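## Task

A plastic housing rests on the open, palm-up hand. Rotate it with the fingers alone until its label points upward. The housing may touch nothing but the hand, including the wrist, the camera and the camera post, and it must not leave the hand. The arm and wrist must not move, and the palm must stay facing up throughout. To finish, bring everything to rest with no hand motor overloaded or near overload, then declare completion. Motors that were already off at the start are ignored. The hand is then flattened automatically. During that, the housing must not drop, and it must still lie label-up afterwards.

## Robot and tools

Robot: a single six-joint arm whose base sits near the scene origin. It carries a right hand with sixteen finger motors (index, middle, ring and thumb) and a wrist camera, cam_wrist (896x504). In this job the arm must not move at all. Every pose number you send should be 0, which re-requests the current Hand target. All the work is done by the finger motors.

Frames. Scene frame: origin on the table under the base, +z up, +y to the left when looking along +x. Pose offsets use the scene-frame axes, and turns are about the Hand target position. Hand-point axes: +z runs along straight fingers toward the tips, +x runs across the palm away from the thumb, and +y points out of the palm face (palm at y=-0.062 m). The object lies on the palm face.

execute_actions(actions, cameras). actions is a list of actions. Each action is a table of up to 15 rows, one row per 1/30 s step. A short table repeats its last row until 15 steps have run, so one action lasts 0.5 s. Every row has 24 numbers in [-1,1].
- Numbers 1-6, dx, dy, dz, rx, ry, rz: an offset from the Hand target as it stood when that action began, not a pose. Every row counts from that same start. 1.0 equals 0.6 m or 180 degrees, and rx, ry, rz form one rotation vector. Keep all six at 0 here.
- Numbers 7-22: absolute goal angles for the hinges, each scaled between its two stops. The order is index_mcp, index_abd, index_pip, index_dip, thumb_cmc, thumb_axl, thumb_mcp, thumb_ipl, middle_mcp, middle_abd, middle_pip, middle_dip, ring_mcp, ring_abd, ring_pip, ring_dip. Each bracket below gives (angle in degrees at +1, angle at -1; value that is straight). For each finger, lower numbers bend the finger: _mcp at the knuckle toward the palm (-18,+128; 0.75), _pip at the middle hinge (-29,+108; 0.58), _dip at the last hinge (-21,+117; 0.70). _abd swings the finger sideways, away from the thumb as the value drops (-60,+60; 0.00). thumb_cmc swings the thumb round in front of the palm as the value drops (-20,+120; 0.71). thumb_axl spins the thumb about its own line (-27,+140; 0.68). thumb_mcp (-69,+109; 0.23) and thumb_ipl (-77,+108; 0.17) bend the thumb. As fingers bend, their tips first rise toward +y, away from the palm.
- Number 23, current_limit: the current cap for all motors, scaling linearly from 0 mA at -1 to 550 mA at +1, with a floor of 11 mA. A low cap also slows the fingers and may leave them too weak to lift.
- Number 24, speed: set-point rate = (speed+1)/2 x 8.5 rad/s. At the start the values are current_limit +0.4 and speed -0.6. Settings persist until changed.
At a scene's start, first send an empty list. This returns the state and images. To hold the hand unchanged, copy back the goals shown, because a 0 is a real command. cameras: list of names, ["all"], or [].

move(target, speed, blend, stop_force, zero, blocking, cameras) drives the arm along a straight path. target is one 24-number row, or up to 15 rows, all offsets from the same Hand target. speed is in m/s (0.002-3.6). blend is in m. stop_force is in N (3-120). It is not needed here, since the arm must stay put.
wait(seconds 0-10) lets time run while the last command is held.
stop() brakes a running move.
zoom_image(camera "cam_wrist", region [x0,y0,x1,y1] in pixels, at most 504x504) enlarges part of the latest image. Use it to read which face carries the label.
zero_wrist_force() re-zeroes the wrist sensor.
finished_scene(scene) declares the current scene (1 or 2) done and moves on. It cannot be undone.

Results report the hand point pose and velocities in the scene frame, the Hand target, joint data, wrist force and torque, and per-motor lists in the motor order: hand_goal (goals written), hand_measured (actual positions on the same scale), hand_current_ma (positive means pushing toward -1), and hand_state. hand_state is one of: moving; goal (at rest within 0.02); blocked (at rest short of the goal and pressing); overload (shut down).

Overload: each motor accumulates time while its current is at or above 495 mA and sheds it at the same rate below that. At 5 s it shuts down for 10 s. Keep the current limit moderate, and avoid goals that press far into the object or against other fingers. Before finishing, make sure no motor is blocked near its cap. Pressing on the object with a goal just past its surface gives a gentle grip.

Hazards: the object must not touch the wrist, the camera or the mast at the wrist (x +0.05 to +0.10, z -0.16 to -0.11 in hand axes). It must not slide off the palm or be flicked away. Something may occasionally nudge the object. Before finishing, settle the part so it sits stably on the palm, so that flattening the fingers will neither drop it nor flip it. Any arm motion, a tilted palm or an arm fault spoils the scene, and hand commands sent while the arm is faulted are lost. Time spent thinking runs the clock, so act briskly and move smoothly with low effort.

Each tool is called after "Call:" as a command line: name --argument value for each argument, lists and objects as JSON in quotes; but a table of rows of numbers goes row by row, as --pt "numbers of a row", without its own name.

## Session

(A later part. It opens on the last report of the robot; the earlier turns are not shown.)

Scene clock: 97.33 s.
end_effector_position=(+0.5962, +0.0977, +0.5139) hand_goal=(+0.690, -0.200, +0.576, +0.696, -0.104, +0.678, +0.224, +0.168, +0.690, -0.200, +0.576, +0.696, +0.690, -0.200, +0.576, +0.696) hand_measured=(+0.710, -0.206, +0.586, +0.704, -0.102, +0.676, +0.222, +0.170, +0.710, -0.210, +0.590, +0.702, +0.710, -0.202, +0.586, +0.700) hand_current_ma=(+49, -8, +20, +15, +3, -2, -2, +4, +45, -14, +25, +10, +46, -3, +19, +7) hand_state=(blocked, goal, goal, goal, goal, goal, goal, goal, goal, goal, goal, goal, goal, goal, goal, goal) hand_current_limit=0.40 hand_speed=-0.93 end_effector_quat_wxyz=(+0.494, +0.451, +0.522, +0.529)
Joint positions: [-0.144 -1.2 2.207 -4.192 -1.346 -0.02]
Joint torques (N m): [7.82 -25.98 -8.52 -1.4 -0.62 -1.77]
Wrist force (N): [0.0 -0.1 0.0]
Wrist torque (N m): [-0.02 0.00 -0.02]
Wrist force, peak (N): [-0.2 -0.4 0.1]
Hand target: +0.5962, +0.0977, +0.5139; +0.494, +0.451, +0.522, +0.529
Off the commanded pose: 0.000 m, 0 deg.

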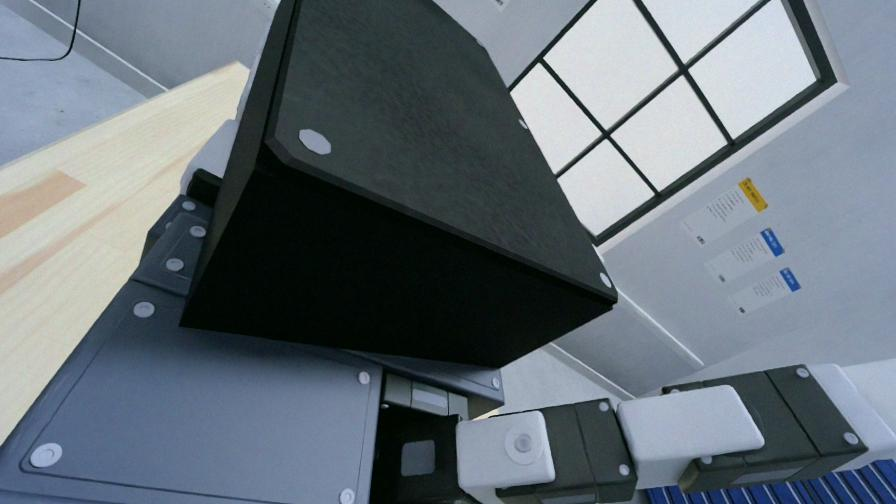

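Call:
execute_actions --actions '[[[0,0,0,0,0,0,0.69,0.2,0.576,0.696,-0.104,0.677,0.2247,0.168,0.69,0.2,0.576,0.696,0.69,0.2,0.576,0.696,0.4,-0.92]],[[0,0,0,0,0,0,0.69,0.2,0.576,0.696,-0.104,0.677,0.2247,0.168,0.69,0.2,0.576,0.696,0.69,0.2,0.576,0.696,0.4,-0.92]]]' --cameras '["cam_wrist"]'

Scene clock: 100.00 s.
end_effector_position=(+0.5962, +0.0977, +0.5139) hand_goal=(+0.690, +0.200, +0.576, +0.696, -0.104, +0.678, +0.224, +0.168, +0.690, +0.200, +0.576, +0.696, +0.690, +0.200, +0.576, +0.696) hand_measured=(+0.710, +0.196, +0.584, +0.700, -0.102, +0.676, +0.222, +0.170, +0.710, +0.192, +0.590, +0.702, +0.710, +0.194, +0.586, +0.700) hand_current_ma=(+49, -3, +15, +6, +3, -2, -2, +4, +45, -10, +25, +9, +46, -8, +19, +7) hand_state=(blocked, goal, goal, goal, goal, goal, goal, goal, goal, goal, goal, goal, goal, goal, goal, goal) hand_current_limit=0.40 hand_speed=-0.92 end_effector_quat_wxyz=(+0.494, +0.451, +0.522, +0.529)
Joint positions: [-0.144 -1.2 2.207 -4.192 -1.346 -0.02]
Joint torques (N m): [8.18 -26.52 -8.71 -1.47 -0.74 -1.78]
Wrist force (N): [-0.2 0.0 -0.1]
Wrist torque (N m): [0.00 0.02 0.01]
Wrist force, peak (N): [-0.3 -0.2 0.2]
Hand target: +0.5962, +0.0977, +0.5139; +0.494, +0.451, +0.522, +0.529
Off the commanded pose: 0.000 m, 0 deg.

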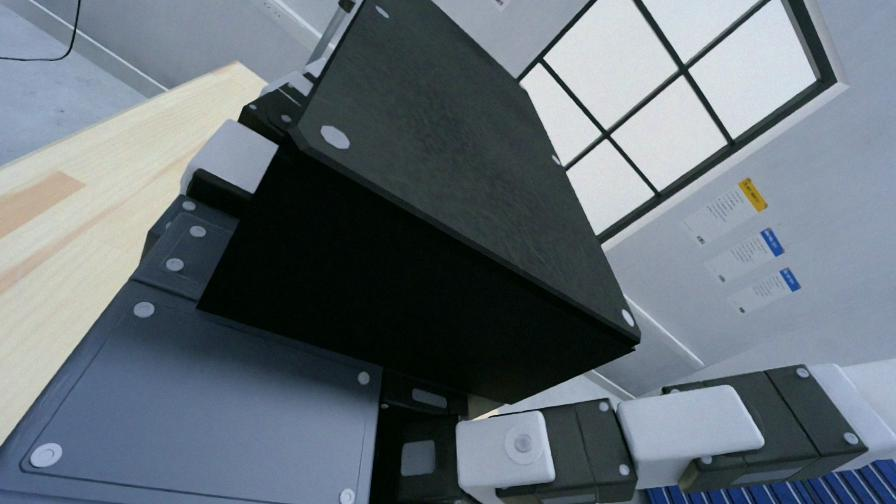

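Call:
execute_actions --actions '[[[0,0,0,0,0,0,0.69,0.2,0.576,0.696,0.23,0.677,0.2247,0.168,0.69,0.2,0.576,0.696,0.69,0.2,0.576,0.696,0.4,-0.8]],[[0,0,0,0,0,0,0.69,0.2,0.576,0.696,0.23,0.677,-0.337,-0.05,0.69,0.2,0.576,0.696,0.69,0.2,0.576,0.696,0.4,-0.8]],[[0,0,0,0,0,0,0.69,0.2,0.576,0.696,0.10,0.677,-0.337,-0.05,0.69,0.2,0.576,0.696,0.69,0.2,0.576,0.696,0.4,-0.9]]]' --cameras '["cam_wrist"]'

Scene clock: 109.77 s.
end_effector_position=(+0.5962, +0.0977, +0.5139) hand_goal=(+0.690, +0.200, +0.576, +0.696, +0.100, +0.678, -0.336, -0.050, +0.690, +0.200, +0.576, +0.696, +0.690, +0.200, +0.576, +0.696) hand_measured=(+0.710, +0.196, +0.584, +0.700, +0.114, +0.678, -0.332, -0.048, +0.710, +0.192, +0.590, +0.702, +0.710, +0.194, +0.586, +0.700) hand_current_ma=(+49, -3, +14, +5, +29, +0, +10, +2, +45, -10, +25, +9, +47, -8, +19, +7) hand_state=(blocked, goal, goal, goal, goal, goal, goal, goal, goal, goal, goal, goal, goal, goal, goal, goal) hand_current_limit=0.40 hand_speed=-0.90 end_effector_quat_wxyz=(+0.494, +0.451, +0.522, +0.529)
Joint positions: [-0.144 -1.2 2.207 -4.192 -1.346 -0.02]
Joint torques (N m): [7.78 -26.44 -8.92 -1.55 -0.81 -1.57]
Wrist force (N): [0.0 0.1 -0.1]
Wrist torque (N m): [0.06 0.00 0.03]
Wrist force, peak (N): [0.1 0.1 0.5]
Hand target: +0.5962, +0.0977, +0.5139; +0.494, +0.451, +0.522, +0.529
Off the commanded pose: 0.000 m, 0 deg.

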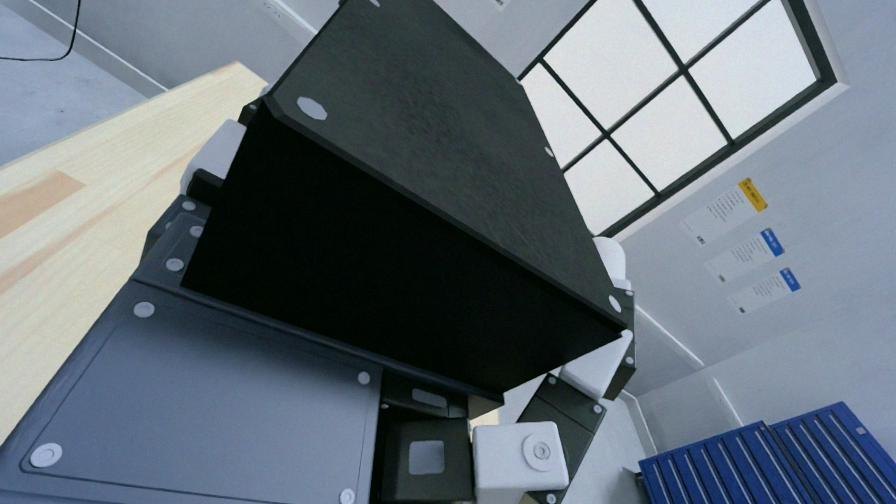

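Call:
execute_actions --actions '[[[0,0,0,0,0,0,0.69,0.2,0.576,0.696,0.0,0.677,-0.337,-0.05,0.69,0.2,0.576,0.696,0.69,0.2,0.576,0.696,0.4,-0.92]]]' --cameras '["cam_wrist"]'

Scene clock: 111.33 s.
end_effector_position=(+0.5962, +0.0977, +0.5139) hand_goal=(+0.690, +0.200, +0.576, +0.696, +0.000, +0.678, -0.336, -0.050, +0.690, +0.200, +0.576, +0.696, +0.690, +0.200, +0.576, +0.696) hand_measured=(+0.710, +0.196, +0.584, +0.700, +0.018, +0.678, -0.336, -0.048, +0.710, +0.192, +0.590, +0.702, +0.710, +0.194, +0.586, +0.700) hand_current_ma=(+49, -3, +14, +5, +39, +1, +1, +2, +45, -10, +25, +9, +47, -8, +19, +7) hand_state=(blocked, goal, goal, goal, goal, goal, goal, goal, goal, goal, goal, goal, goal, goal, goal, goal) hand_current_limit=0.40 hand_speed=-0.92 end_effector_quat_wxyz=(+0.494, +0.451, +0.522, +0.529)
Joint positions: [-0.144 -1.2 2.207 -4.192 -1.346 -0.02]
Joint torques (N m): [8.11 -26.6 -9.24 -1.42 -0.9 -1.63]
Wrist force (N): [-0.3 -0.2 0.1]
Wrist torque (N m): [0.00 0.03 -0.01]
Wrist force, peak (N): [0.3 -0.3 0.2]
Hand target: +0.5962, +0.0977, +0.5139; +0.494, +0.451, +0.522, +0.529
Off the commanded pose: 0.000 m, 0 deg.

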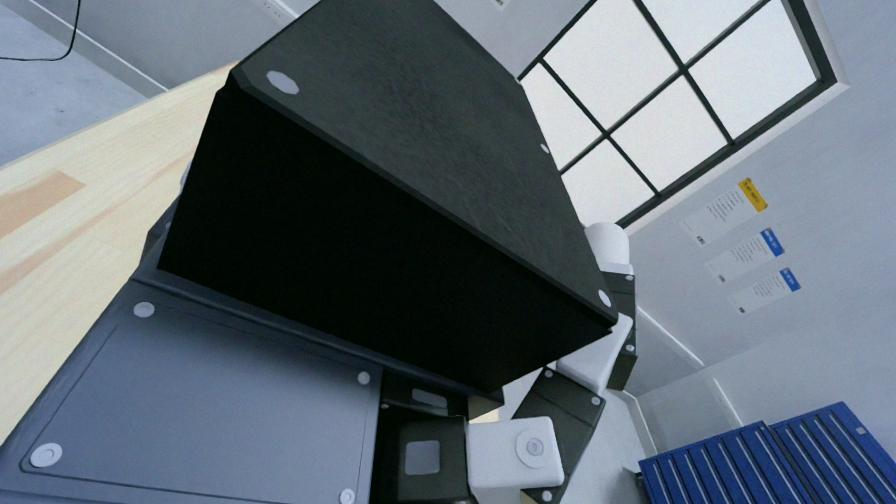

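Call:
execute_actions --actions '[[[0,0,0,0,0,0,0.69,0.2,0.576,0.696,-0.15,0.677,-0.337,-0.05,0.69,0.2,0.576,0.696,0.69,0.2,0.576,0.696,0.4,-0.92]]]' --cameras '["cam_wrist"]'

Scene clock: 112.93 s.
end_effector_position=(+0.5962, +0.0977, +0.5139) hand_goal=(+0.690, +0.200, +0.576, +0.696, -0.150, +0.678, -0.336, -0.050, +0.690, +0.200, +0.576, +0.696, +0.690, +0.200, +0.576, +0.696) hand_measured=(+0.710, +0.196, +0.584, +0.700, -0.134, +0.678, -0.336, -0.048, +0.710, +0.196, +0.588, +0.702, +0.710, +0.194, +0.586, +0.700) hand_current_ma=(+49, -3, +14, +5, +32, +1, +0, +2, +45, -4, +25, +9, +47, -8, +19, +7) hand_state=(blocked, goal, goal, goal, goal, goal, goal, goal, goal, goal, goal, goal, goal, goal, goal, goal) hand_current_limit=0.40 hand_speed=-0.92 end_effector_quat_wxyz=(+0.494, +0.451, +0.522, +0.529)
Joint positions: [-0.144 -1.2 2.207 -4.192 -1.346 -0.02]
Joint torques (N m): [7.46 -26.51 -8.91 -1.53 -0.78 -1.52]
Wrist force (N): [0.0 -0.3 -0.3]
Wrist torque (N m): [0.01 0.01 0.00]
Wrist force, peak (N): [0.3 -0.2 0.2]
Hand target: +0.5962, +0.0977, +0.5139; +0.494, +0.451, +0.522, +0.529
Off the commanded pose: 0.000 m, 0 deg.

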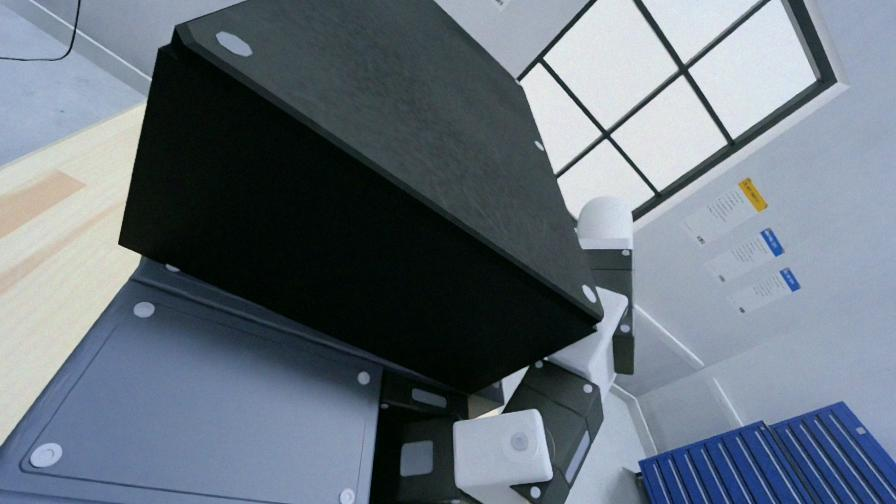

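Call:
execute_actions --actions '[[[0,0,0,0,0,0,0.69,0.4,0.576,0.696,-0.30,0.677,-0.337,-0.05,0.69,0.4,0.576,0.696,0.69,0.4,0.576,0.696,0.4,-0.93]],[[0,0,0,0,0,0,0.69,0.4,0.576,0.696,-0.30,0.677,-0.337,-0.05,0.69,0.4,0.576,0.696,0.69,0.4,0.576,0.696,0.4,-0.93]]]' --cameras '["cam_wrist"]'

Scene clock: 115.50 s.
end_effector_position=(+0.5962, +0.0977, +0.5139) hand_goal=(+0.690, +0.400, +0.576, +0.696, -0.300, +0.678, -0.336, -0.050, +0.690, +0.400, +0.576, +0.696, +0.690, +0.400, +0.576, +0.696) hand_measured=(+0.710, +0.398, +0.584, +0.700, -0.286, +0.678, -0.336, -0.048, +0.710, +0.392, +0.588, +0.702, +0.710, +0.388, +0.586, +0.700) hand_current_ma=(+49, -3, +14, +5, +27, +1, +0, +2, +45, -11, +23, +8, +47, -21, +19, +7) hand_state=(blocked, goal, goal, goal, goal, goal, goal, goal, goal, goal, goal, goal, goal, goal, goal, goal) hand_current_limit=0.40 hand_speed=-0.93 end_effector_quat_wxyz=(+0.494, +0.451, +0.522, +0.529)
Joint positions: [-0.144 -1.2 2.207 -4.192 -1.346 -0.02]
Joint torques (N m): [7.74 -25.98 -9.05 -1.54 -0.69 -1.49]
Wrist force (N): [0.0 0.0 0.1]
Wrist torque (N m): [0.01 -0.01 0.01]
Wrist force, peak (N): [-0.2 0.2 0.4]
Hand target: +0.5962, +0.0977, +0.5139; +0.494, +0.451, +0.522, +0.529
Off the commanded pose: 0.000 m, 0 deg.

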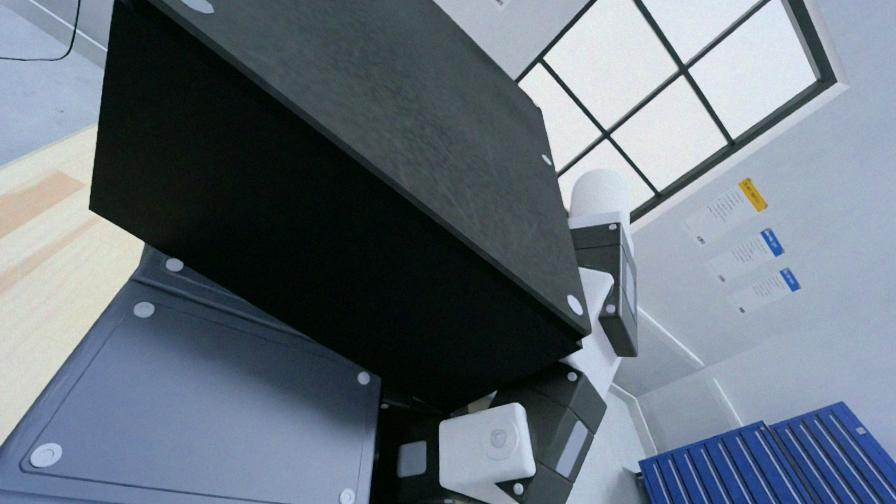

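Call:
execute_actions --actions '[[[0,0,0,0,0,0,0.69,0.58,0.576,0.696,-0.42,0.677,-0.337,-0.05,0.69,0.58,0.576,0.696,0.69,0.58,0.576,0.696,0.4,-0.93]],[[0,0,0,0,0,0,0.69,0.58,0.576,0.696,-0.42,0.677,-0.337,-0.05,0.69,0.58,0.576,0.696,0.69,0.58,0.576,0.696,0.4,-0.93]]]' --cameras '["cam_wrist"]'

Scene clock: 117.63 s.
end_effector_position=(+0.5962, +0.0977, +0.5139) hand_goal=(+0.690, +0.580, +0.576, +0.696, -0.420, +0.678, -0.336, -0.050, +0.690, +0.580, +0.576, +0.696, +0.690, +0.580, +0.576, +0.696) hand_measured=(+0.710, +0.578, +0.584, +0.700, -0.406, +0.680, -0.336, -0.048, +0.710, +0.576, +0.588, +0.700, +0.710, +0.564, +0.586, +0.700) hand_current_ma=(+49, -3, +14, +5, +30, +3, +0, +2, +45, -4, +21, +7, +49, -26, +20, +7) hand_state=(blocked, goal, goal, goal, goal, goal, goal, goal, goal, goal, goal, goal, blocked, goal, goal, goal) hand_current_limit=0.40 hand_speed=-0.93 end_effector_quat_wxyz=(+0.494, +0.451, +0.522, +0.529)
Joint positions: [-0.144 -1.2 2.207 -4.192 -1.346 -0.02]
Joint torques (N m): [7.24 -26.86 -9.05 -1.6 -0.82 -1.48]
Wrist force (N): [-0.1 -0.3 0.0]
Wrist torque (N m): [-0.03 0.02 0.00]
Wrist force, peak (N): [-0.3 -0.4 0.0]
Hand target: +0.5962, +0.0977, +0.5139; +0.494, +0.451, +0.522, +0.529
Off the commanded pose: 0.000 m, 0 deg.

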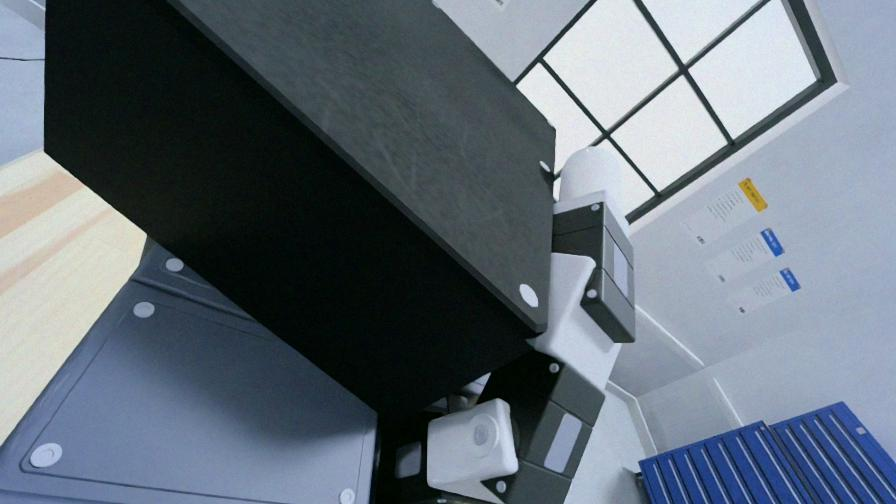

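Call:
execute_actions --actions '[[[0,0,0,0,0,0,0.69,0.58,0.576,0.696,-0.42,0.677,-0.337,-0.05,0.69,0.58,0.576,0.696,0.75,0.58,0.576,0.696,0.4,-0.93]],[[0,0,0,0,0,0,0.69,0.58,0.576,0.696,-0.42,0.677,-0.337,-0.05,0.69,0.58,0.576,0.696,0.77,0.3,0.576,0.696,0.4,-0.9]]]' --cameras '["cam_wrist"]'

Scene clock: 121.03 s.
end_effector_position=(+0.5962, +0.0977, +0.5139) hand_goal=(+0.690, +0.580, +0.576, +0.696, -0.420, +0.678, -0.336, -0.050, +0.690, +0.580, +0.576, +0.696, +0.770, +0.300, +0.576, +0.696) hand_measured=(+0.710, +0.578, +0.584, +0.700, -0.412, +0.680, -0.336, -0.048, +0.710, +0.576, +0.588, +0.700, +0.776, +0.302, +0.584, +0.700) hand_current_ma=(+49, -3, +14, +5, +14, +3, -1, +2, +45, -3, +21, +7, +11, +3, +13, +5) hand_state=(blocked, goal, goal, goal, goal, goal, goal, goal, goal, goal, goal, goal, goal, goal, goal, goal) hand_current_limit=0.40 hand_speed=-0.90 end_effector_quat_wxyz=(+0.494, +0.451, +0.522, +0.529)
Joint positions: [-0.144 -1.2 2.207 -4.192 -1.346 -0.02]
Joint torques (N m): [7.26 -27.09 -8.42 -1.55 -0.91 -1.39]
Wrist force (N): [-0.2 -0.3 -0.1]
Wrist torque (N m): [-0.02 0.02 -0.01]
Wrist force, peak (N): [-0.1 -0.5 0.2]
Hand target: +0.5962, +0.0977, +0.5139; +0.494, +0.451, +0.522, +0.529
Off the commanded pose: 0.000 m, 0 deg.

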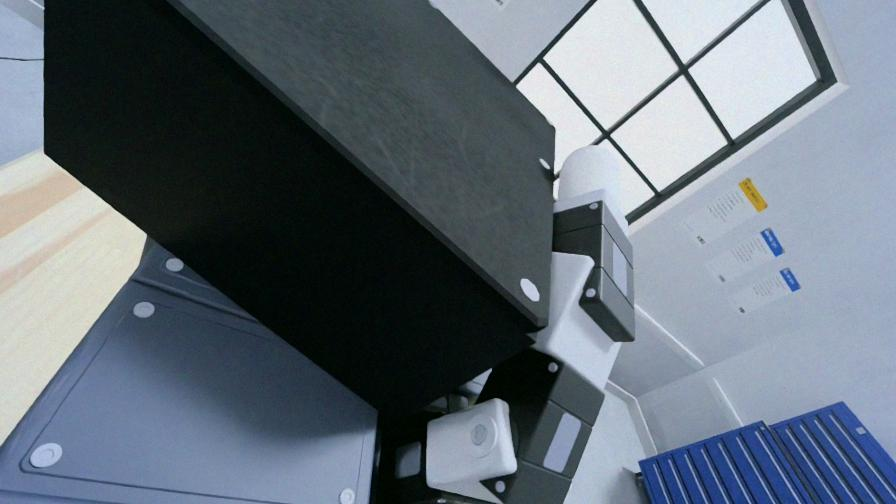

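Call:
execute_actions --actions '[[[0,0,0,0,0,0,0.69,0.58,0.576,0.696,-0.42,0.677,-0.337,-0.05,0.69,0.58,0.576,0.696,0.77,-0.2,0.576,0.696,0.4,-0.8]],[[0,0,0,0,0,0,0.69,0.58,0.576,0.696,-0.42,0.677,-0.337,-0.05,0.69,0.58,0.576,0.696,0.77,-0.5,0.576,0.696,0.4,-0.8]],[[0,0,0,0,0,0,0.69,0.58,0.576,0.696,-0.42,0.677,-0.337,-0.05,0.69,0.58,0.576,0.696,0.69,-0.5,0.576,0.696,0.4,-0.93]]]' --cameras '["cam_wrist"]'

Scene clock: 123.17 s.
end_effector_position=(+0.5962, +0.0977, +0.5139) hand_goal=(+0.690, +0.580, +0.576, +0.696, -0.420, +0.678, -0.336, -0.050, +0.690, +0.580, +0.576, +0.696, +0.690, -0.500, +0.576, +0.696) hand_measured=(+0.710, +0.578, +0.584, +0.700, -0.412, +0.680, -0.336, -0.048, +0.710, +0.576, +0.588, +0.700, +0.710, -0.498, +0.584, +0.700) hand_current_ma=(+49, -3, +14, +5, +14, +3, -1, +2, +45, -3, +21, +7, +48, +3, +13, +5) hand_state=(blocked, goal, goal, goal, goal, goal, goal, goal, goal, goal, goal, goal, blocked, goal, goal, goal) hand_current_limit=0.40 hand_speed=-0.93 end_effector_quat_wxyz=(+0.494, +0.451, +0.522, +0.529)
Joint positions: [-0.144 -1.2 2.207 -4.192 -1.346 -0.02]
Joint torques (N m): [7.38 -26.81 -9.18 -1.52 -0.86 -1.42]
Wrist force (N): [0.2 -0.2 -0.3]
Wrist torque (N m): [0.01 -0.02 0.00]
Wrist force, peak (N): [0.1 -0.3 0.3]
Hand target: +0.5962, +0.0977, +0.5139; +0.494, +0.451, +0.522, +0.529
Off the commanded pose: 0.000 m, 0 deg.

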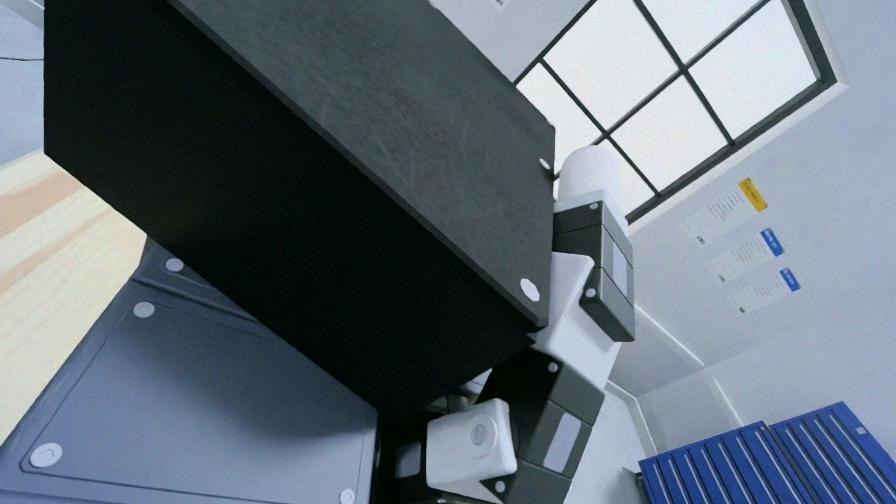

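Call:
execute_actions --actions '[[[0,0,0,0,0,0,0.69,0.58,0.576,0.696,-0.42,0.677,-0.337,-0.05,0.75,0.58,0.576,0.696,0.69,-0.5,0.576,0.696,0.4,-0.93]],[[0,0,0,0,0,0,0.69,0.58,0.576,0.696,-0.42,0.677,-0.337,-0.05,0.77,0.0,0.576,0.696,0.69,-0.5,0.576,0.696,0.4,-0.75]],[[0,0,0,0,0,0,0.69,0.58,0.576,0.696,-0.42,0.677,-0.337,-0.05,0.77,-0.45,0.576,0.696,0.69,-0.5,0.576,0.696,0.4,-0.8]],[[0,0,0,0,0,0,0.69,0.58,0.576,0.696,-0.42,0.677,-0.337,-0.05,0.69,-0.45,0.576,0.696,0.69,-0.5,0.576,0.696,0.4,-0.9]]]' --cameras '["cam_wrist"]'

Scene clock: 128.23 s.
end_effector_position=(+0.5962, +0.0977, +0.5139) hand_goal=(+0.690, +0.580, +0.576, +0.696, -0.420, +0.678, -0.336, -0.050, +0.690, -0.450, +0.576, +0.696, +0.690, -0.500, +0.576, +0.696) hand_measured=(+0.710, +0.578, +0.584, +0.700, -0.414, +0.680, -0.338, -0.048, +0.722, -0.444, +0.584, +0.700, +0.710, -0.498, +0.584, +0.700) hand_current_ma=(+49, -3, +14, +5, +11, +3, -1, +2, +86, +7, +12, +4, +48, +3, +13, +5) hand_state=(blocked, goal, goal, goal, goal, goal, goal, goal, blocked, goal, goal, goal, goal, goal, goal, goal) hand_current_limit=0.40 hand_speed=-0.90 end_effector_quat_wxyz=(+0.494, +0.451, +0.522, +0.529)
Joint positions: [-0.144 -1.2 2.207 -4.192 -1.346 -0.02]
Joint torques (N m): [6.4 -27.21 -9.48 -1.61 -0.91 -1.32]
Wrist force (N): [-0.1 -0.1 -0.2]
Wrist torque (N m): [0.01 0.02 -0.04]
Wrist force, peak (N): [0.1 -0.5 0.1]
Hand target: +0.5962, +0.0977, +0.5139; +0.494, +0.451, +0.522, +0.529
Off the commanded pose: 0.000 m, 0 deg.

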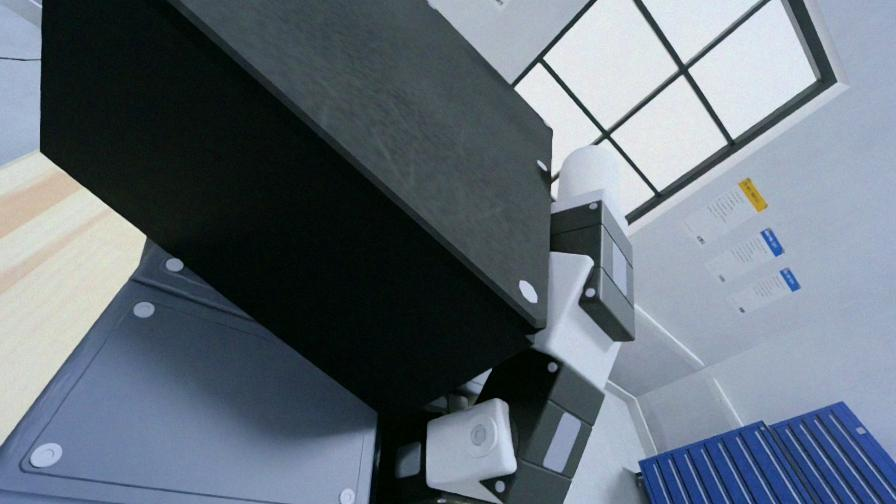

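Call:
execute_actions --actions '[[[0,0,0,0,0,0,0.69,0.58,0.576,0.696,-0.45,0.677,-0.337,-0.05,0.69,0.0,0.576,0.696,0.69,0.0,0.576,0.696,0.4,-0.93]],[[0,0,0,0,0,0,0.69,0.58,0.576,0.696,-0.48,0.677,-0.337,-0.05,0.69,0.25,0.576,0.696,0.69,0.25,0.576,0.696,0.4,-0.93]]]' --cameras '["cam_wrist"]'

Scene clock: 132.93 s.
end_effector_position=(+0.5962, +0.0977, +0.5139) hand_goal=(+0.690, +0.580, +0.576, +0.696, -0.480, +0.678, -0.336, -0.050, +0.690, +0.250, +0.576, +0.696, +0.690, +0.250, +0.576, +0.696) hand_measured=(+0.710, +0.578, +0.584, +0.700, -0.468, +0.680, -0.334, -0.048, +0.722, +0.228, +0.586, +0.700, +0.710, +0.246, +0.584, +0.700) hand_current_ma=(+49, -1, +14, +5, +24, +4, +5, +2, +86, -42, +20, +4, +48, -3, +13, +5) hand_state=(blocked, goal, goal, goal, goal, goal, goal, goal, blocked, blocked, goal, goal, goal, goal, goal, goal) hand_current_limit=0.40 hand_speed=-0.93 end_effector_quat_wxyz=(+0.494, +0.451, +0.522, +0.529)
Joint positions: [-0.144 -1.2 2.207 -4.192 -1.346 -0.02]
Joint torques (N m): [7.43 -27.52 -8.95 -1.57 -0.95 -1.25]
Wrist force (N): [-0.1 -0.2 0.2]
Wrist torque (N m): [0.00 0.01 0.00]
Wrist force, peak (N): [-0.2 -0.4 0.1]
Hand target: +0.5962, +0.0977, +0.5139; +0.494, +0.451, +0.522, +0.529
Off the commanded pose: 0.000 m, 0 deg.

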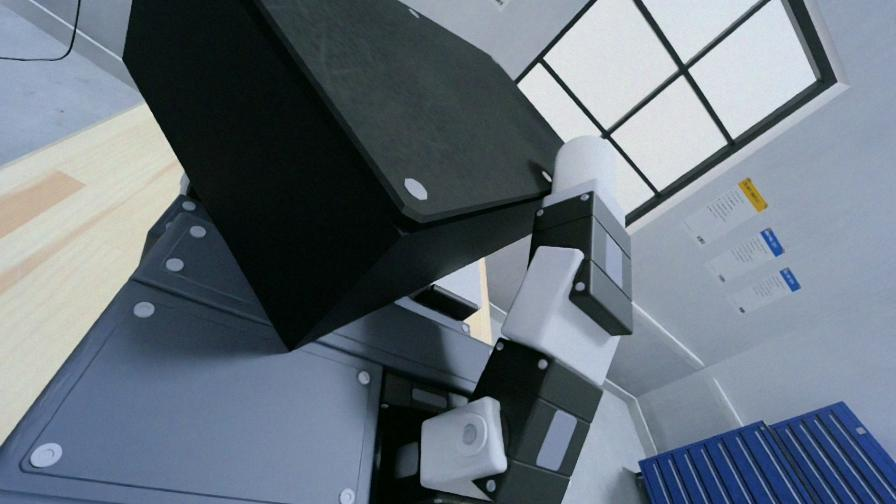

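Call:
zoom_image --camera "cam_wrist" --region '[260, 160, 560, 370]'

Call:
zoom_image --camera "cam_wrist" --region '[290, 210, 440, 350]'

Call:
zoom_image --camera "cam_wrist" --region '[100, 0, 420, 350]'

Scaled by 1.680.

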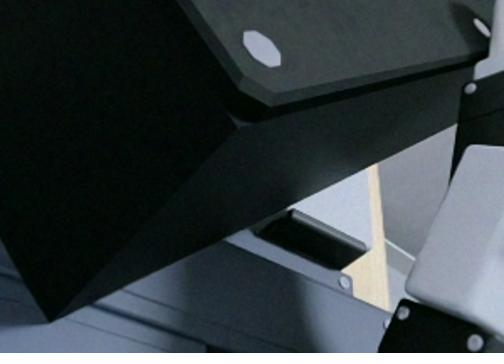

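Scaled by 3.360.

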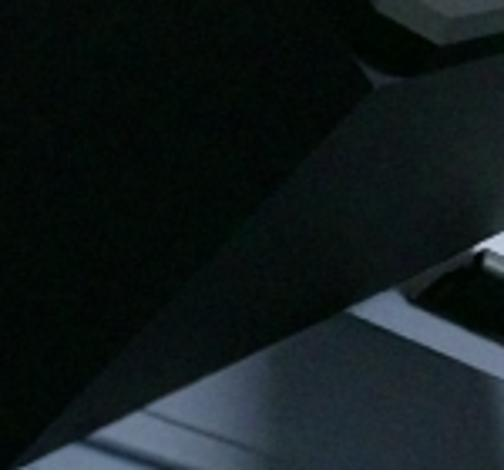

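Scaled by 1.440.

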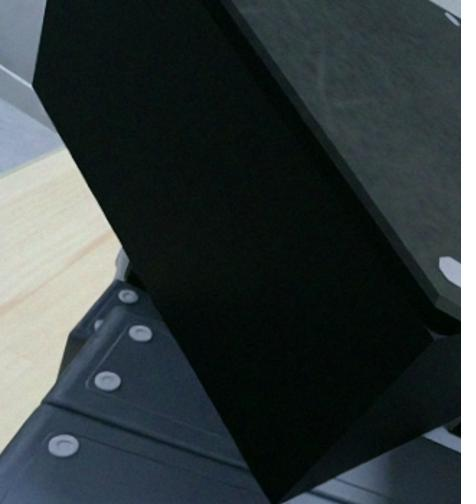

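Call:
execute_actions --actions '[[[0,0,0,0,0,0,0.69,0.58,0.576,0.696,-0.46,0.677,-0.337,-0.05,0.69,0.40,0.576,0.696,0.69,0.40,0.576,0.696,0.4,-0.93]],[[0,0,0,0,0,0,0.69,0.58,0.576,0.696,-0.46,0.677,-0.337,-0.05,0.69,0.5,0.576,0.696,0.69,0.5,0.576,0.696,0.4,-0.93]]]' --cameras '["cam_wrist"]'

Scene clock: 136.23 s.
end_effector_position=(+0.5962, +0.0977, +0.5139) hand_goal=(+0.690, +0.580, +0.576, +0.696, -0.460, +0.678, -0.336, -0.050, +0.690, +0.500, +0.576, +0.696, +0.690, +0.500, +0.576, +0.696) hand_measured=(+0.710, +0.580, +0.584, +0.700, -0.460, +0.680, -0.332, -0.048, +0.722, +0.490, +0.586, +0.700, +0.710, +0.490, +0.584, +0.700) hand_current_ma=(+49, +0, +14, +5, +0, +4, +6, +2, +85, -17, +20, +5, +48, -16, +13, +5) hand_state=(blocked, goal, goal, goal, goal, goal, goal, goal, blocked, goal, goal, goal, goal, goal, goal, goal) hand_current_limit=0.40 hand_speed=-0.93 end_effector_quat_wxyz=(+0.494, +0.451, +0.522, +0.529)
Joint positions: [-0.144 -1.2 2.207 -4.192 -1.346 -0.02]
Joint torques (N m): [6.53 -27.14 -8.6 -1.63 -1 -1.28]
Wrist force (N): [0.1 -0.1 0.1]
Wrist torque (N m): [0.01 -0.02 0.03]
Wrist force, peak (N): [-0.1 -0.3 0.3]
Hand target: +0.5962, +0.0977, +0.5139; +0.494, +0.451, +0.522, +0.529
Off the commanded pose: 0.000 m, 0 deg.

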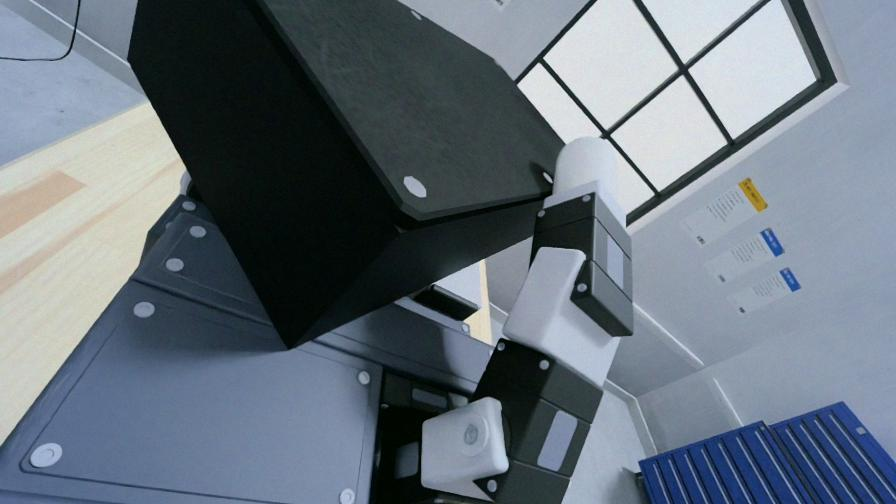

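Call:
execute_actions --actions '[[[0,0,0,0,0,0,0.69,0.58,0.576,0.696,-0.30,0.677,-0.1,0.1,0.69,0.5,0.576,0.696,0.69,0.5,0.576,0.696,0.4,-0.7]],[[0,0,0,0,0,0,0.69,0.58,0.576,0.696,-0.20,0.677,0.2247,0.168,0.69,0.5,0.576,0.696,0.69,0.5,0.576,0.696,0.4,-0.7]],[[0,0,0,0,0,0,0.69,0.58,0.576,0.696,-0.6,0.677,0.2247,0.168,0.69,0.5,0.576,0.696,0.69,0.5,0.576,0.696,0.4,-0.7]],[[0,0,0,0,0,0,0.69,0.58,0.576,0.696,-0.97,0.677,0.2247,0.168,0.69,0.5,0.576,0.696,0.69,0.5,0.576,0.696,0.4,-0.8]]]' --cameras '["cam_wrist"]'

Scene clock: 139.63 s.
end_effector_position=(+0.5962, +0.0977, +0.5139) hand_goal=(+0.690, +0.580, +0.576, +0.696, -0.970, +0.678, +0.224, +0.168, +0.690, +0.500, +0.576, +0.696, +0.690, +0.500, +0.576, +0.696) hand_measured=(+0.710, +0.580, +0.584, +0.700, -0.972, +0.680, +0.222, +0.166, +0.720, +0.494, +0.586, +0.700, +0.710, +0.494, +0.584, +0.700) hand_current_ma=(+49, +0, +14, +5, -2, +3, -3, -4, +84, -9, +20, +5, +48, -9, +13, +5) hand_state=(blocked, goal, goal, goal, goal, goal, goal, goal, blocked, goal, goal, goal, goal, goal, goal, goal) hand_current_limit=0.40 hand_speed=-0.80 end_effector_quat_wxyz=(+0.494, +0.451, +0.522, +0.529)
Joint positions: [-0.144 -1.2 2.207 -4.192 -1.346 -0.02]
Joint torques (N m): [6.61 -27.17 -9.33 -1.61 -0.93 -1.18]
Wrist force (N): [0.2 -0.1 0.1]
Wrist torque (N m): [-0.02 -0.03 0.01]
Wrist force, peak (N): [-0.1 -0.4 -0.2]
Hand target: +0.5962, +0.0977, +0.5139; +0.494, +0.451, +0.522, +0.529
Off the commanded pose: 0.000 m, 0 deg.

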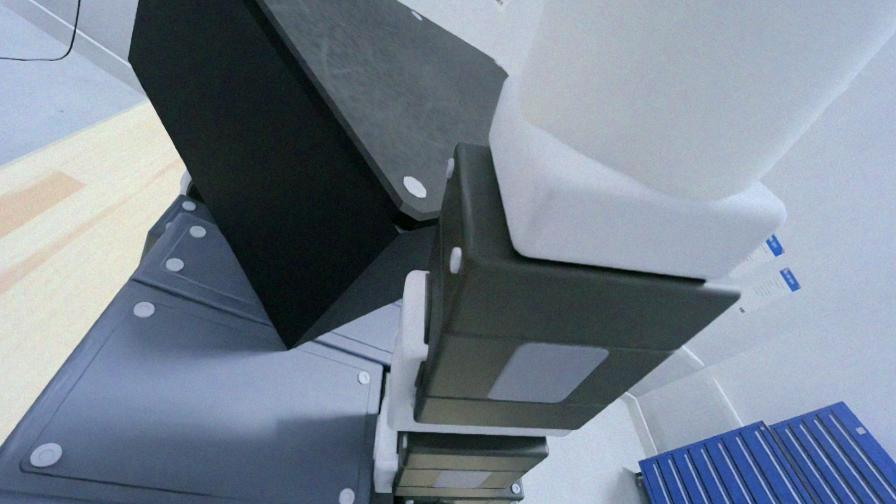

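Call:
execute_actions --actions '[[[0,0,0,0,0,0,0.69,0.58,0.576,0.696,-0.97,0.677,-0.067,0.449,0.69,0.5,0.576,0.696,0.69,0.5,0.576,0.696,0.4,-0.85]],[[0,0,0,0,0,0,0.69,0.58,0.576,0.696,-0.97,0.677,-0.2,0.6,0.69,0.5,0.576,0.696,0.69,0.5,0.576,0.696,0.4,-0.9]]]' --cameras '["cam_wrist"]'

Scene clock: 141.67 s.
end_effector_position=(+0.5962, +0.0977, +0.5139) hand_goal=(+0.690, +0.580, +0.576, +0.696, -0.970, +0.678, -0.200, +0.600, +0.690, +0.500, +0.576, +0.696, +0.690, +0.500, +0.576, +0.696) hand_measured=(+0.710, +0.580, +0.584, +0.700, -0.970, +0.678, -0.190, +0.600, +0.720, +0.500, +0.586, +0.700, +0.712, +0.494, +0.586, +0.700) hand_current_ma=(+49, +0, +14, +5, +1, +0, +26, -1, +80, +0, +20, +5, +54, -9, +19, +5) hand_state=(blocked, goal, goal, goal, goal, goal, goal, goal, blocked, goal, goal, goal, blocked, goal, goal, goal) hand_current_limit=0.40 hand_speed=-0.90 end_effector_quat_wxyz=(+0.494, +0.451, +0.522, +0.529)
Joint positions: [-0.144 -1.2 2.207 -4.192 -1.346 -0.02]
Joint torques (N m): [6.04 -27.6 -9.32 -1.65 -0.92 -1.19]
Wrist force (N): [0.1 0.0 -0.1]
Wrist torque (N m): [0.03 -0.01 0.00]
Wrist force, peak (N): [0.1 -0.4 0.0]
Hand target: +0.5962, +0.0977, +0.5139; +0.494, +0.451, +0.522, +0.529
Off the commanded pose: 0.000 m, 0 deg.

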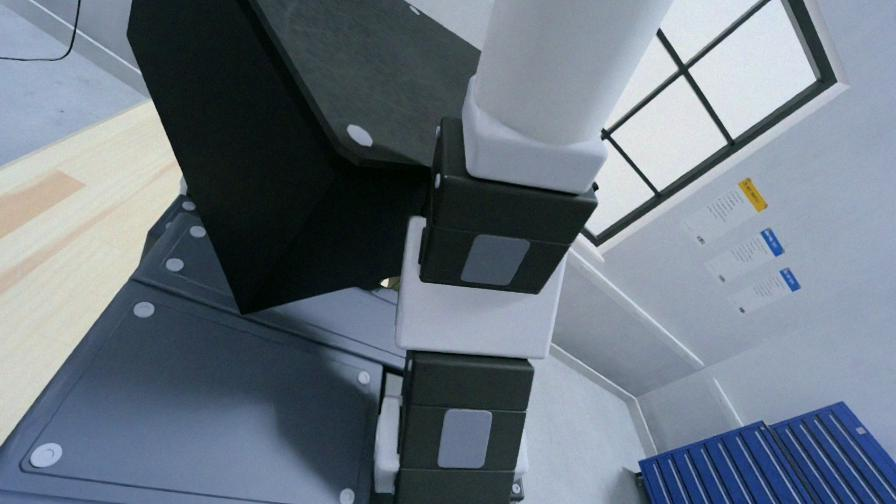

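Call:
execute_actions --actions '[[[0,0,0,0,0,0,0.69,0.58,0.576,0.696,-0.97,0.677,-0.32,0.7,0.69,0.5,0.576,0.696,0.69,0.5,0.576,0.696,0.4,-0.92]],[[0,0,0,0,0,0,0.69,0.58,0.576,0.696,-0.97,0.677,-0.42,0.8,0.69,0.5,0.576,0.696,0.69,0.5,0.576,0.696,0.4,-0.92]]]' --cameras '["cam_wrist"]'

Scene clock: 143.57 s.
end_effector_position=(+0.5962, +0.0977, +0.5139) hand_goal=(+0.690, +0.580, +0.576, +0.696, -0.970, +0.678, -0.420, +0.800, +0.690, +0.500, +0.576, +0.696, +0.690, +0.500, +0.576, +0.696) hand_measured=(+0.710, +0.580, +0.584, +0.700, -0.970, +0.678, -0.408, +0.802, +0.720, +0.500, +0.586, +0.700, +0.714, +0.494, +0.588, +0.700) hand_current_ma=(+49, +0, +14, +5, +1, +0, +34, +1, +77, +1, +20, +5, +61, -9, +23, +5) hand_state=(blocked, goal, goal, goal, goal, goal, goal, goal, blocked, goal, goal, goal, blocked, goal, goal, goal) hand_current_limit=0.40 hand_speed=-0.92 end_effector_quat_wxyz=(+0.494, +0.451, +0.522, +0.529)
Joint positions: [-0.144 -1.2 2.207 -4.192 -1.346 -0.02]
Joint torques (N m): [6.21 -27.58 -9.01 -1.7 -0.99 -1.14]
Wrist force (N): [-0.1 -0.2 0.1]
Wrist torque (N m): [-0.01 0.01 -0.02]
Wrist force, peak (N): [-0.2 -0.1 0.3]
Hand target: +0.5962, +0.0977, +0.5139; +0.494, +0.451, +0.522, +0.529
Off the commanded pose: 0.000 m, 0 deg.

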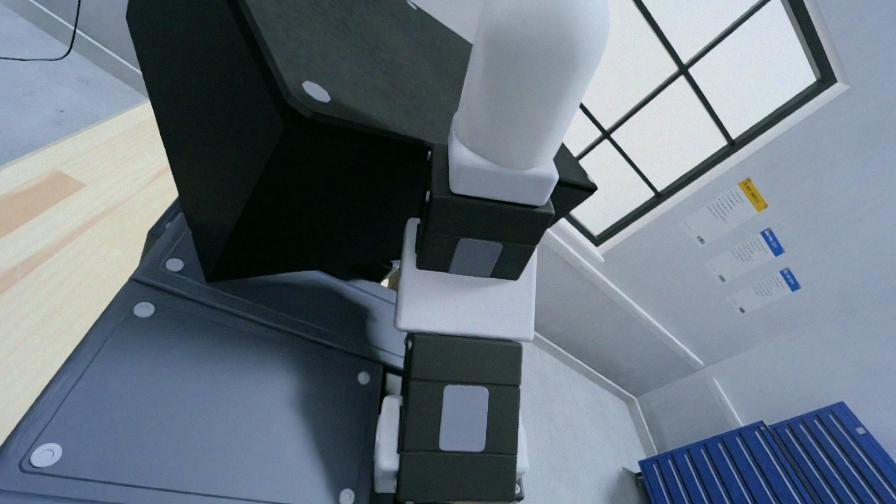

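Call:
execute_actions --actions '[[[0,0,0,0,0,0,0.69,0.58,0.576,0.696,-0.97,0.677,-0.42,0.8,0.69,0.5,0.576,0.696,0.75,0.5,0.576,0.696,0.4,-0.9]],[[0,0,0,0,0,0,0.69,0.58,0.576,0.696,-0.97,0.677,-0.42,0.8,0.69,0.5,0.576,0.696,0.76,0.0,0.576,0.696,0.4,-0.75]],[[0,0,0,0,0,0,0.69,0.58,0.576,0.696,-0.97,0.677,-0.42,0.8,0.69,0.5,0.576,0.696,0.76,-0.4,0.576,0.696,0.4,-0.75]],[[0,0,0,0,0,0,0.69,0.58,0.576,0.696,-0.97,0.677,-0.42,0.8,0.69,0.5,0.576,0.696,0.69,-0.4,0.576,0.696,0.4,-0.9]]]' --cameras '["cam_wrist"]'

Scene clock: 148.10 s.
end_effector_position=(+0.5962, +0.0977, +0.5139) hand_goal=(+0.690, +0.580, +0.576, +0.696, -0.970, +0.678, -0.420, +0.800, +0.690, +0.500, +0.576, +0.696, +0.690, -0.400, +0.576, +0.696) hand_measured=(+0.710, +0.580, +0.584, +0.700, -0.970, +0.678, -0.420, +0.802, +0.720, +0.500, +0.586, +0.700, +0.712, -0.398, +0.584, +0.700) hand_current_ma=(+49, +0, +14, +5, -1, +0, +0, +1, +77, +1, +20, +5, +56, +3, +13, +5) hand_state=(blocked, goal, goal, goal, goal, goal, goal, goal, blocked, goal, goal, goal, blocked, goal, goal, goal) hand_current_limit=0.40 hand_speed=-0.90 end_effector_quat_wxyz=(+0.494, +0.451, +0.522, +0.529)
Joint positions: [-0.144 -1.2 2.207 -4.192 -1.346 -0.02]
Joint torques (N m): [5.43 -27.45 -9.06 -1.72 -0.98 -0.92]
Wrist force (N): [0.0 0.0 0.2]
Wrist torque (N m): [0.01 0.00 -0.04]
Wrist force, peak (N): [-0.4 -0.1 0.2]
Hand target: +0.5962, +0.0977, +0.5139; +0.494, +0.451, +0.522, +0.529
Off the commanded pose: 0.000 m, 0 deg.

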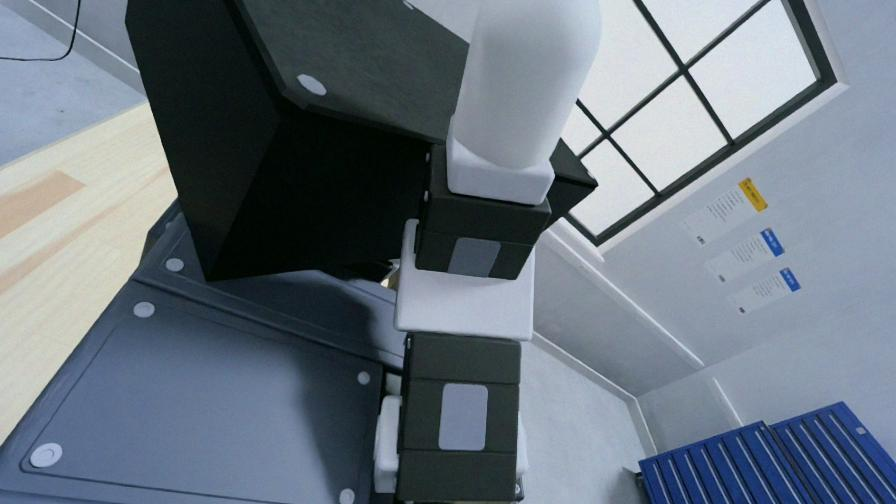

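Call:
execute_actions --actions '[[[0,0,0,0,0,0,0.69,0.58,0.576,0.696,-0.97,0.677,-0.42,0.8,0.75,0.5,0.576,0.696,0.69,-0.4,0.576,0.696,0.4,-0.9]],[[0,0,0,0,0,0,0.69,0.58,0.576,0.696,-0.97,0.677,-0.42,0.8,0.76,0.0,0.576,0.696,0.69,-0.4,0.576,0.696,0.4,-0.75]],[[0,0,0,0,0,0,0.69,0.58,0.576,0.696,-0.97,0.677,-0.42,0.8,0.76,-0.2,0.576,0.696,0.69,-0.4,0.576,0.696,0.4,-0.75]],[[0,0,0,0,0,0,0.69,0.58,0.576,0.696,-0.97,0.677,-0.42,0.8,0.69,-0.2,0.576,0.696,0.69,-0.4,0.576,0.696,0.4,-0.9]]]' --cameras '["cam_wrist"]'

Scene clock: 151.17 s.
end_effector_position=(+0.5962, +0.0977, +0.5139) hand_goal=(+0.690, +0.580, +0.576, +0.696, -0.970, +0.678, -0.420, +0.800, +0.690, -0.200, +0.576, +0.696, +0.690, -0.400, +0.576, +0.696) hand_measured=(+0.710, +0.580, +0.584, +0.700, -0.970, +0.678, -0.420, +0.802, +0.720, -0.196, +0.584, +0.700, +0.712, -0.398, +0.584, +0.700) hand_current_ma=(+49, +0, +14, +5, -1, +0, +0, +1, +82, +3, +12, +4, +55, +2, +13, +5) hand_state=(blocked, goal, goal, goal, goal, goal, goal, goal, blocked, goal, goal, goal, blocked, goal, goal, goal) hand_current_limit=0.40 hand_speed=-0.90 end_effector_quat_wxyz=(+0.494, +0.451, +0.522, +0.529)
Joint positions: [-0.144 -1.2 2.207 -4.192 -1.346 -0.02]
Joint torques (N m): [5.42 -28.03 -8.88 -1.65 -1 -0.97]
Wrist force (N): [0.1 0.0 0.0]
Wrist torque (N m): [0.03 -0.01 -0.04]
Wrist force, peak (N): [-0.3 0.3 0.3]
Hand target: +0.5962, +0.0977, +0.5139; +0.494, +0.451, +0.522, +0.529
Off the commanded pose: 0.000 m, 0 deg.

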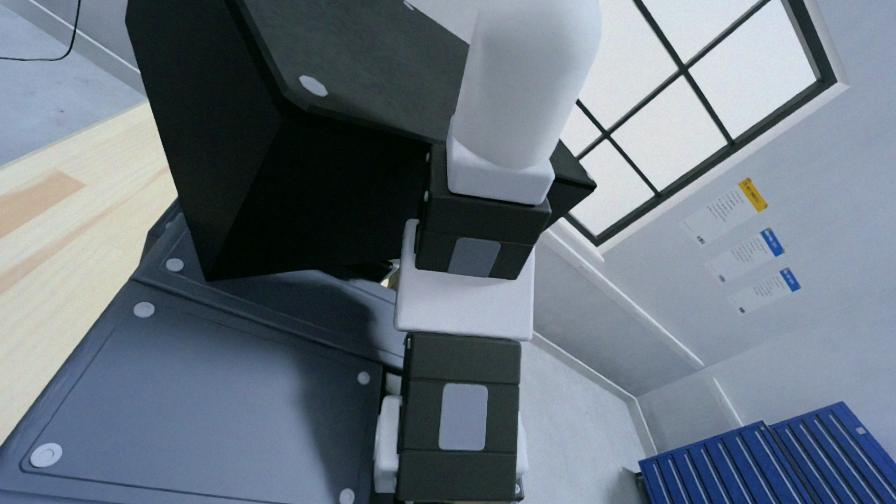

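Call:
execute_actions --actions '[[[0,0,0,0,0,0,0.69,0.58,0.576,0.696,-0.97,0.677,-0.44,0.8,0.69,0.15,0.576,0.696,0.69,0.0,0.576,0.696,0.4,-0.92]],[[0,0,0,0,0,0,0.69,0.58,0.576,0.696,-0.97,0.677,-0.46,0.8,0.69,0.5,0.576,0.696,0.69,0.4,0.576,0.696,0.4,-0.92]],[[0,0,0,0,0,0,0.69,0.58,0.576,0.696,-0.97,0.677,-0.46,0.8,0.69,0.5,0.576,0.696,0.69,0.4,0.576,0.696,0.4,-0.92]]]' --cameras '["cam_wrist"]'

Scene clock: 154.60 s.
end_effector_position=(+0.5962, +0.0977, +0.5139) hand_goal=(+0.690, +0.580, +0.576, +0.696, -0.970, +0.678, -0.460, +0.800, +0.690, +0.500, +0.576, +0.696, +0.690, +0.400, +0.576, +0.696) hand_measured=(+0.710, +0.582, +0.584, +0.700, -0.970, +0.678, -0.456, +0.802, +0.720, +0.486, +0.584, +0.700, +0.712, +0.396, +0.584, +0.700) hand_current_ma=(+49, +1, +14, +5, -1, +0, +7, +1, +82, -23, +12, +4, +55, -4, +13, +4) hand_state=(blocked, goal, goal, goal, goal, goal, goal, goal, blocked, goal, goal, goal, blocked, goal, goal, goal) hand_current_limit=0.40 hand_speed=-0.92 end_effector_quat_wxyz=(+0.494, +0.451, +0.522, +0.529)
Joint positions: [-0.144 -1.2 2.207 -4.192 -1.346 -0.02]
Joint torques (N m): [5.81 -28.29 -9.25 -1.74 -1.02 -0.96]
Wrist force (N): [-0.1 0.0 0.0]
Wrist torque (N m): [0.03 0.01 0.01]
Wrist force, peak (N): [-0.3 -0.2 0.4]
Hand target: +0.5962, +0.0977, +0.5139; +0.494, +0.451, +0.522, +0.529
Off the commanded pose: 0.000 m, 0 deg.

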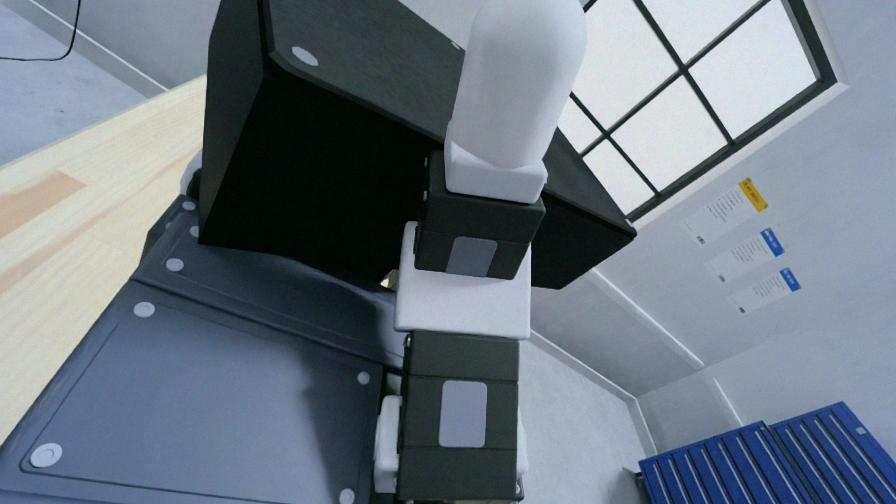

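Call:
zoom_image --camera "cam_wrist" --region '[190, 20, 440, 290]'

Call:
zoom_image --camera "cam_wrist" --region '[510, 140, 660, 300]'

Scaled by 1.867.

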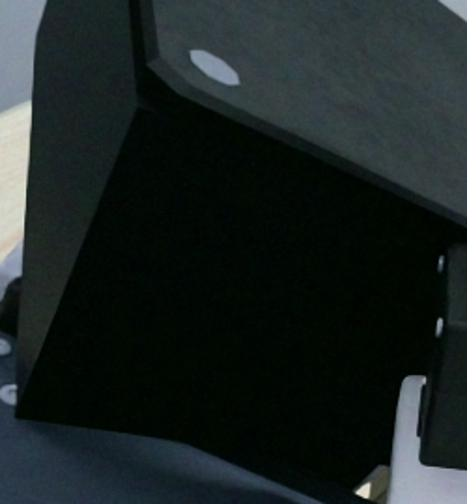

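Scaled by 3.150.

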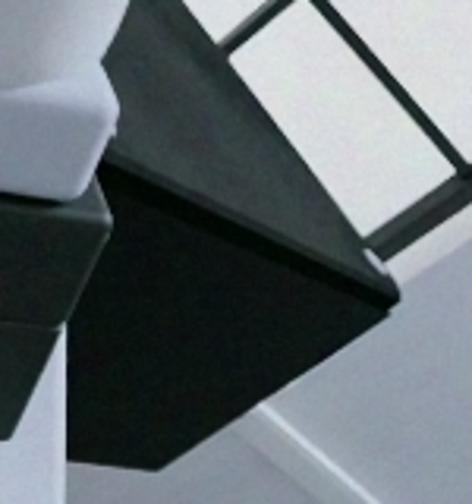

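Call:
execute_actions --actions '[[[0,0,0,0,0,0,0.69,0.58,0.576,0.696,-0.98,0.677,-0.56,0.8,0.69,0.5,0.576,0.696,0.69,0.4,0.576,0.696,0.4,-0.92]],[[0,0,0,0,0,0,0.69,0.58,0.576,0.696,-0.98,0.677,-0.66,0.8,0.69,0.5,0.576,0.696,0.69,0.4,0.576,0.696,0.4,-0.92]]]' --cameras '["cam_wrist"]'

Scene clock: 163.17 s.
end_effector_position=(+0.5962, +0.0977, +0.5139) hand_goal=(+0.690, +0.580, +0.576, +0.696, -0.980, +0.678, -0.660, +0.800, +0.690, +0.500, +0.576, +0.696, +0.690, +0.400, +0.576, +0.696) hand_measured=(+0.710, +0.582, +0.584, +0.700, -0.980, +0.678, -0.652, +0.806, +0.712, +0.496, +0.584, +0.700, +0.712, +0.398, +0.584, +0.700) hand_current_ma=(+50, +1, +14, +5, +1, +0, +20, +13, +56, -5, +12, +4, +55, -3, +13, +4) hand_state=(blocked, goal, goal, goal, goal, goal, goal, goal, blocked, goal, goal, goal, blocked, goal, goal, goal) hand_current_limit=0.40 hand_speed=-0.92 end_effector_quat_wxyz=(+0.494, +0.451, +0.522, +0.529)
Joint positions: [-0.144 -1.2 2.207 -4.192 -1.346 -0.02]
Joint torques (N m): [4.92 -28.39 -8.99 -1.82 -1.03 -0.87]
Wrist force (N): [0.0 -0.2 0.3]
Wrist torque (N m): [0.00 -0.01 0.01]
Wrist force, peak (N): [0.4 -0.7 0.2]
Hand target: +0.5962, +0.0977, +0.5139; +0.494, +0.451, +0.522, +0.529
Off the commanded pose: 0.000 m, 0 deg.

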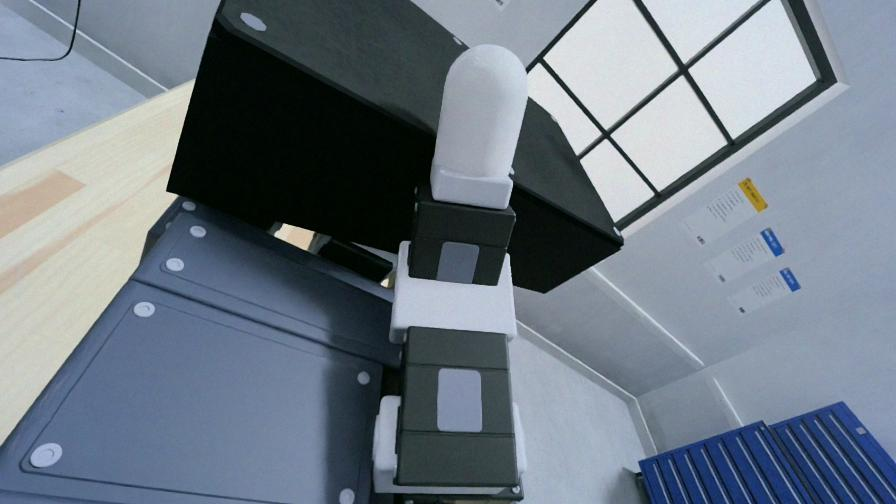

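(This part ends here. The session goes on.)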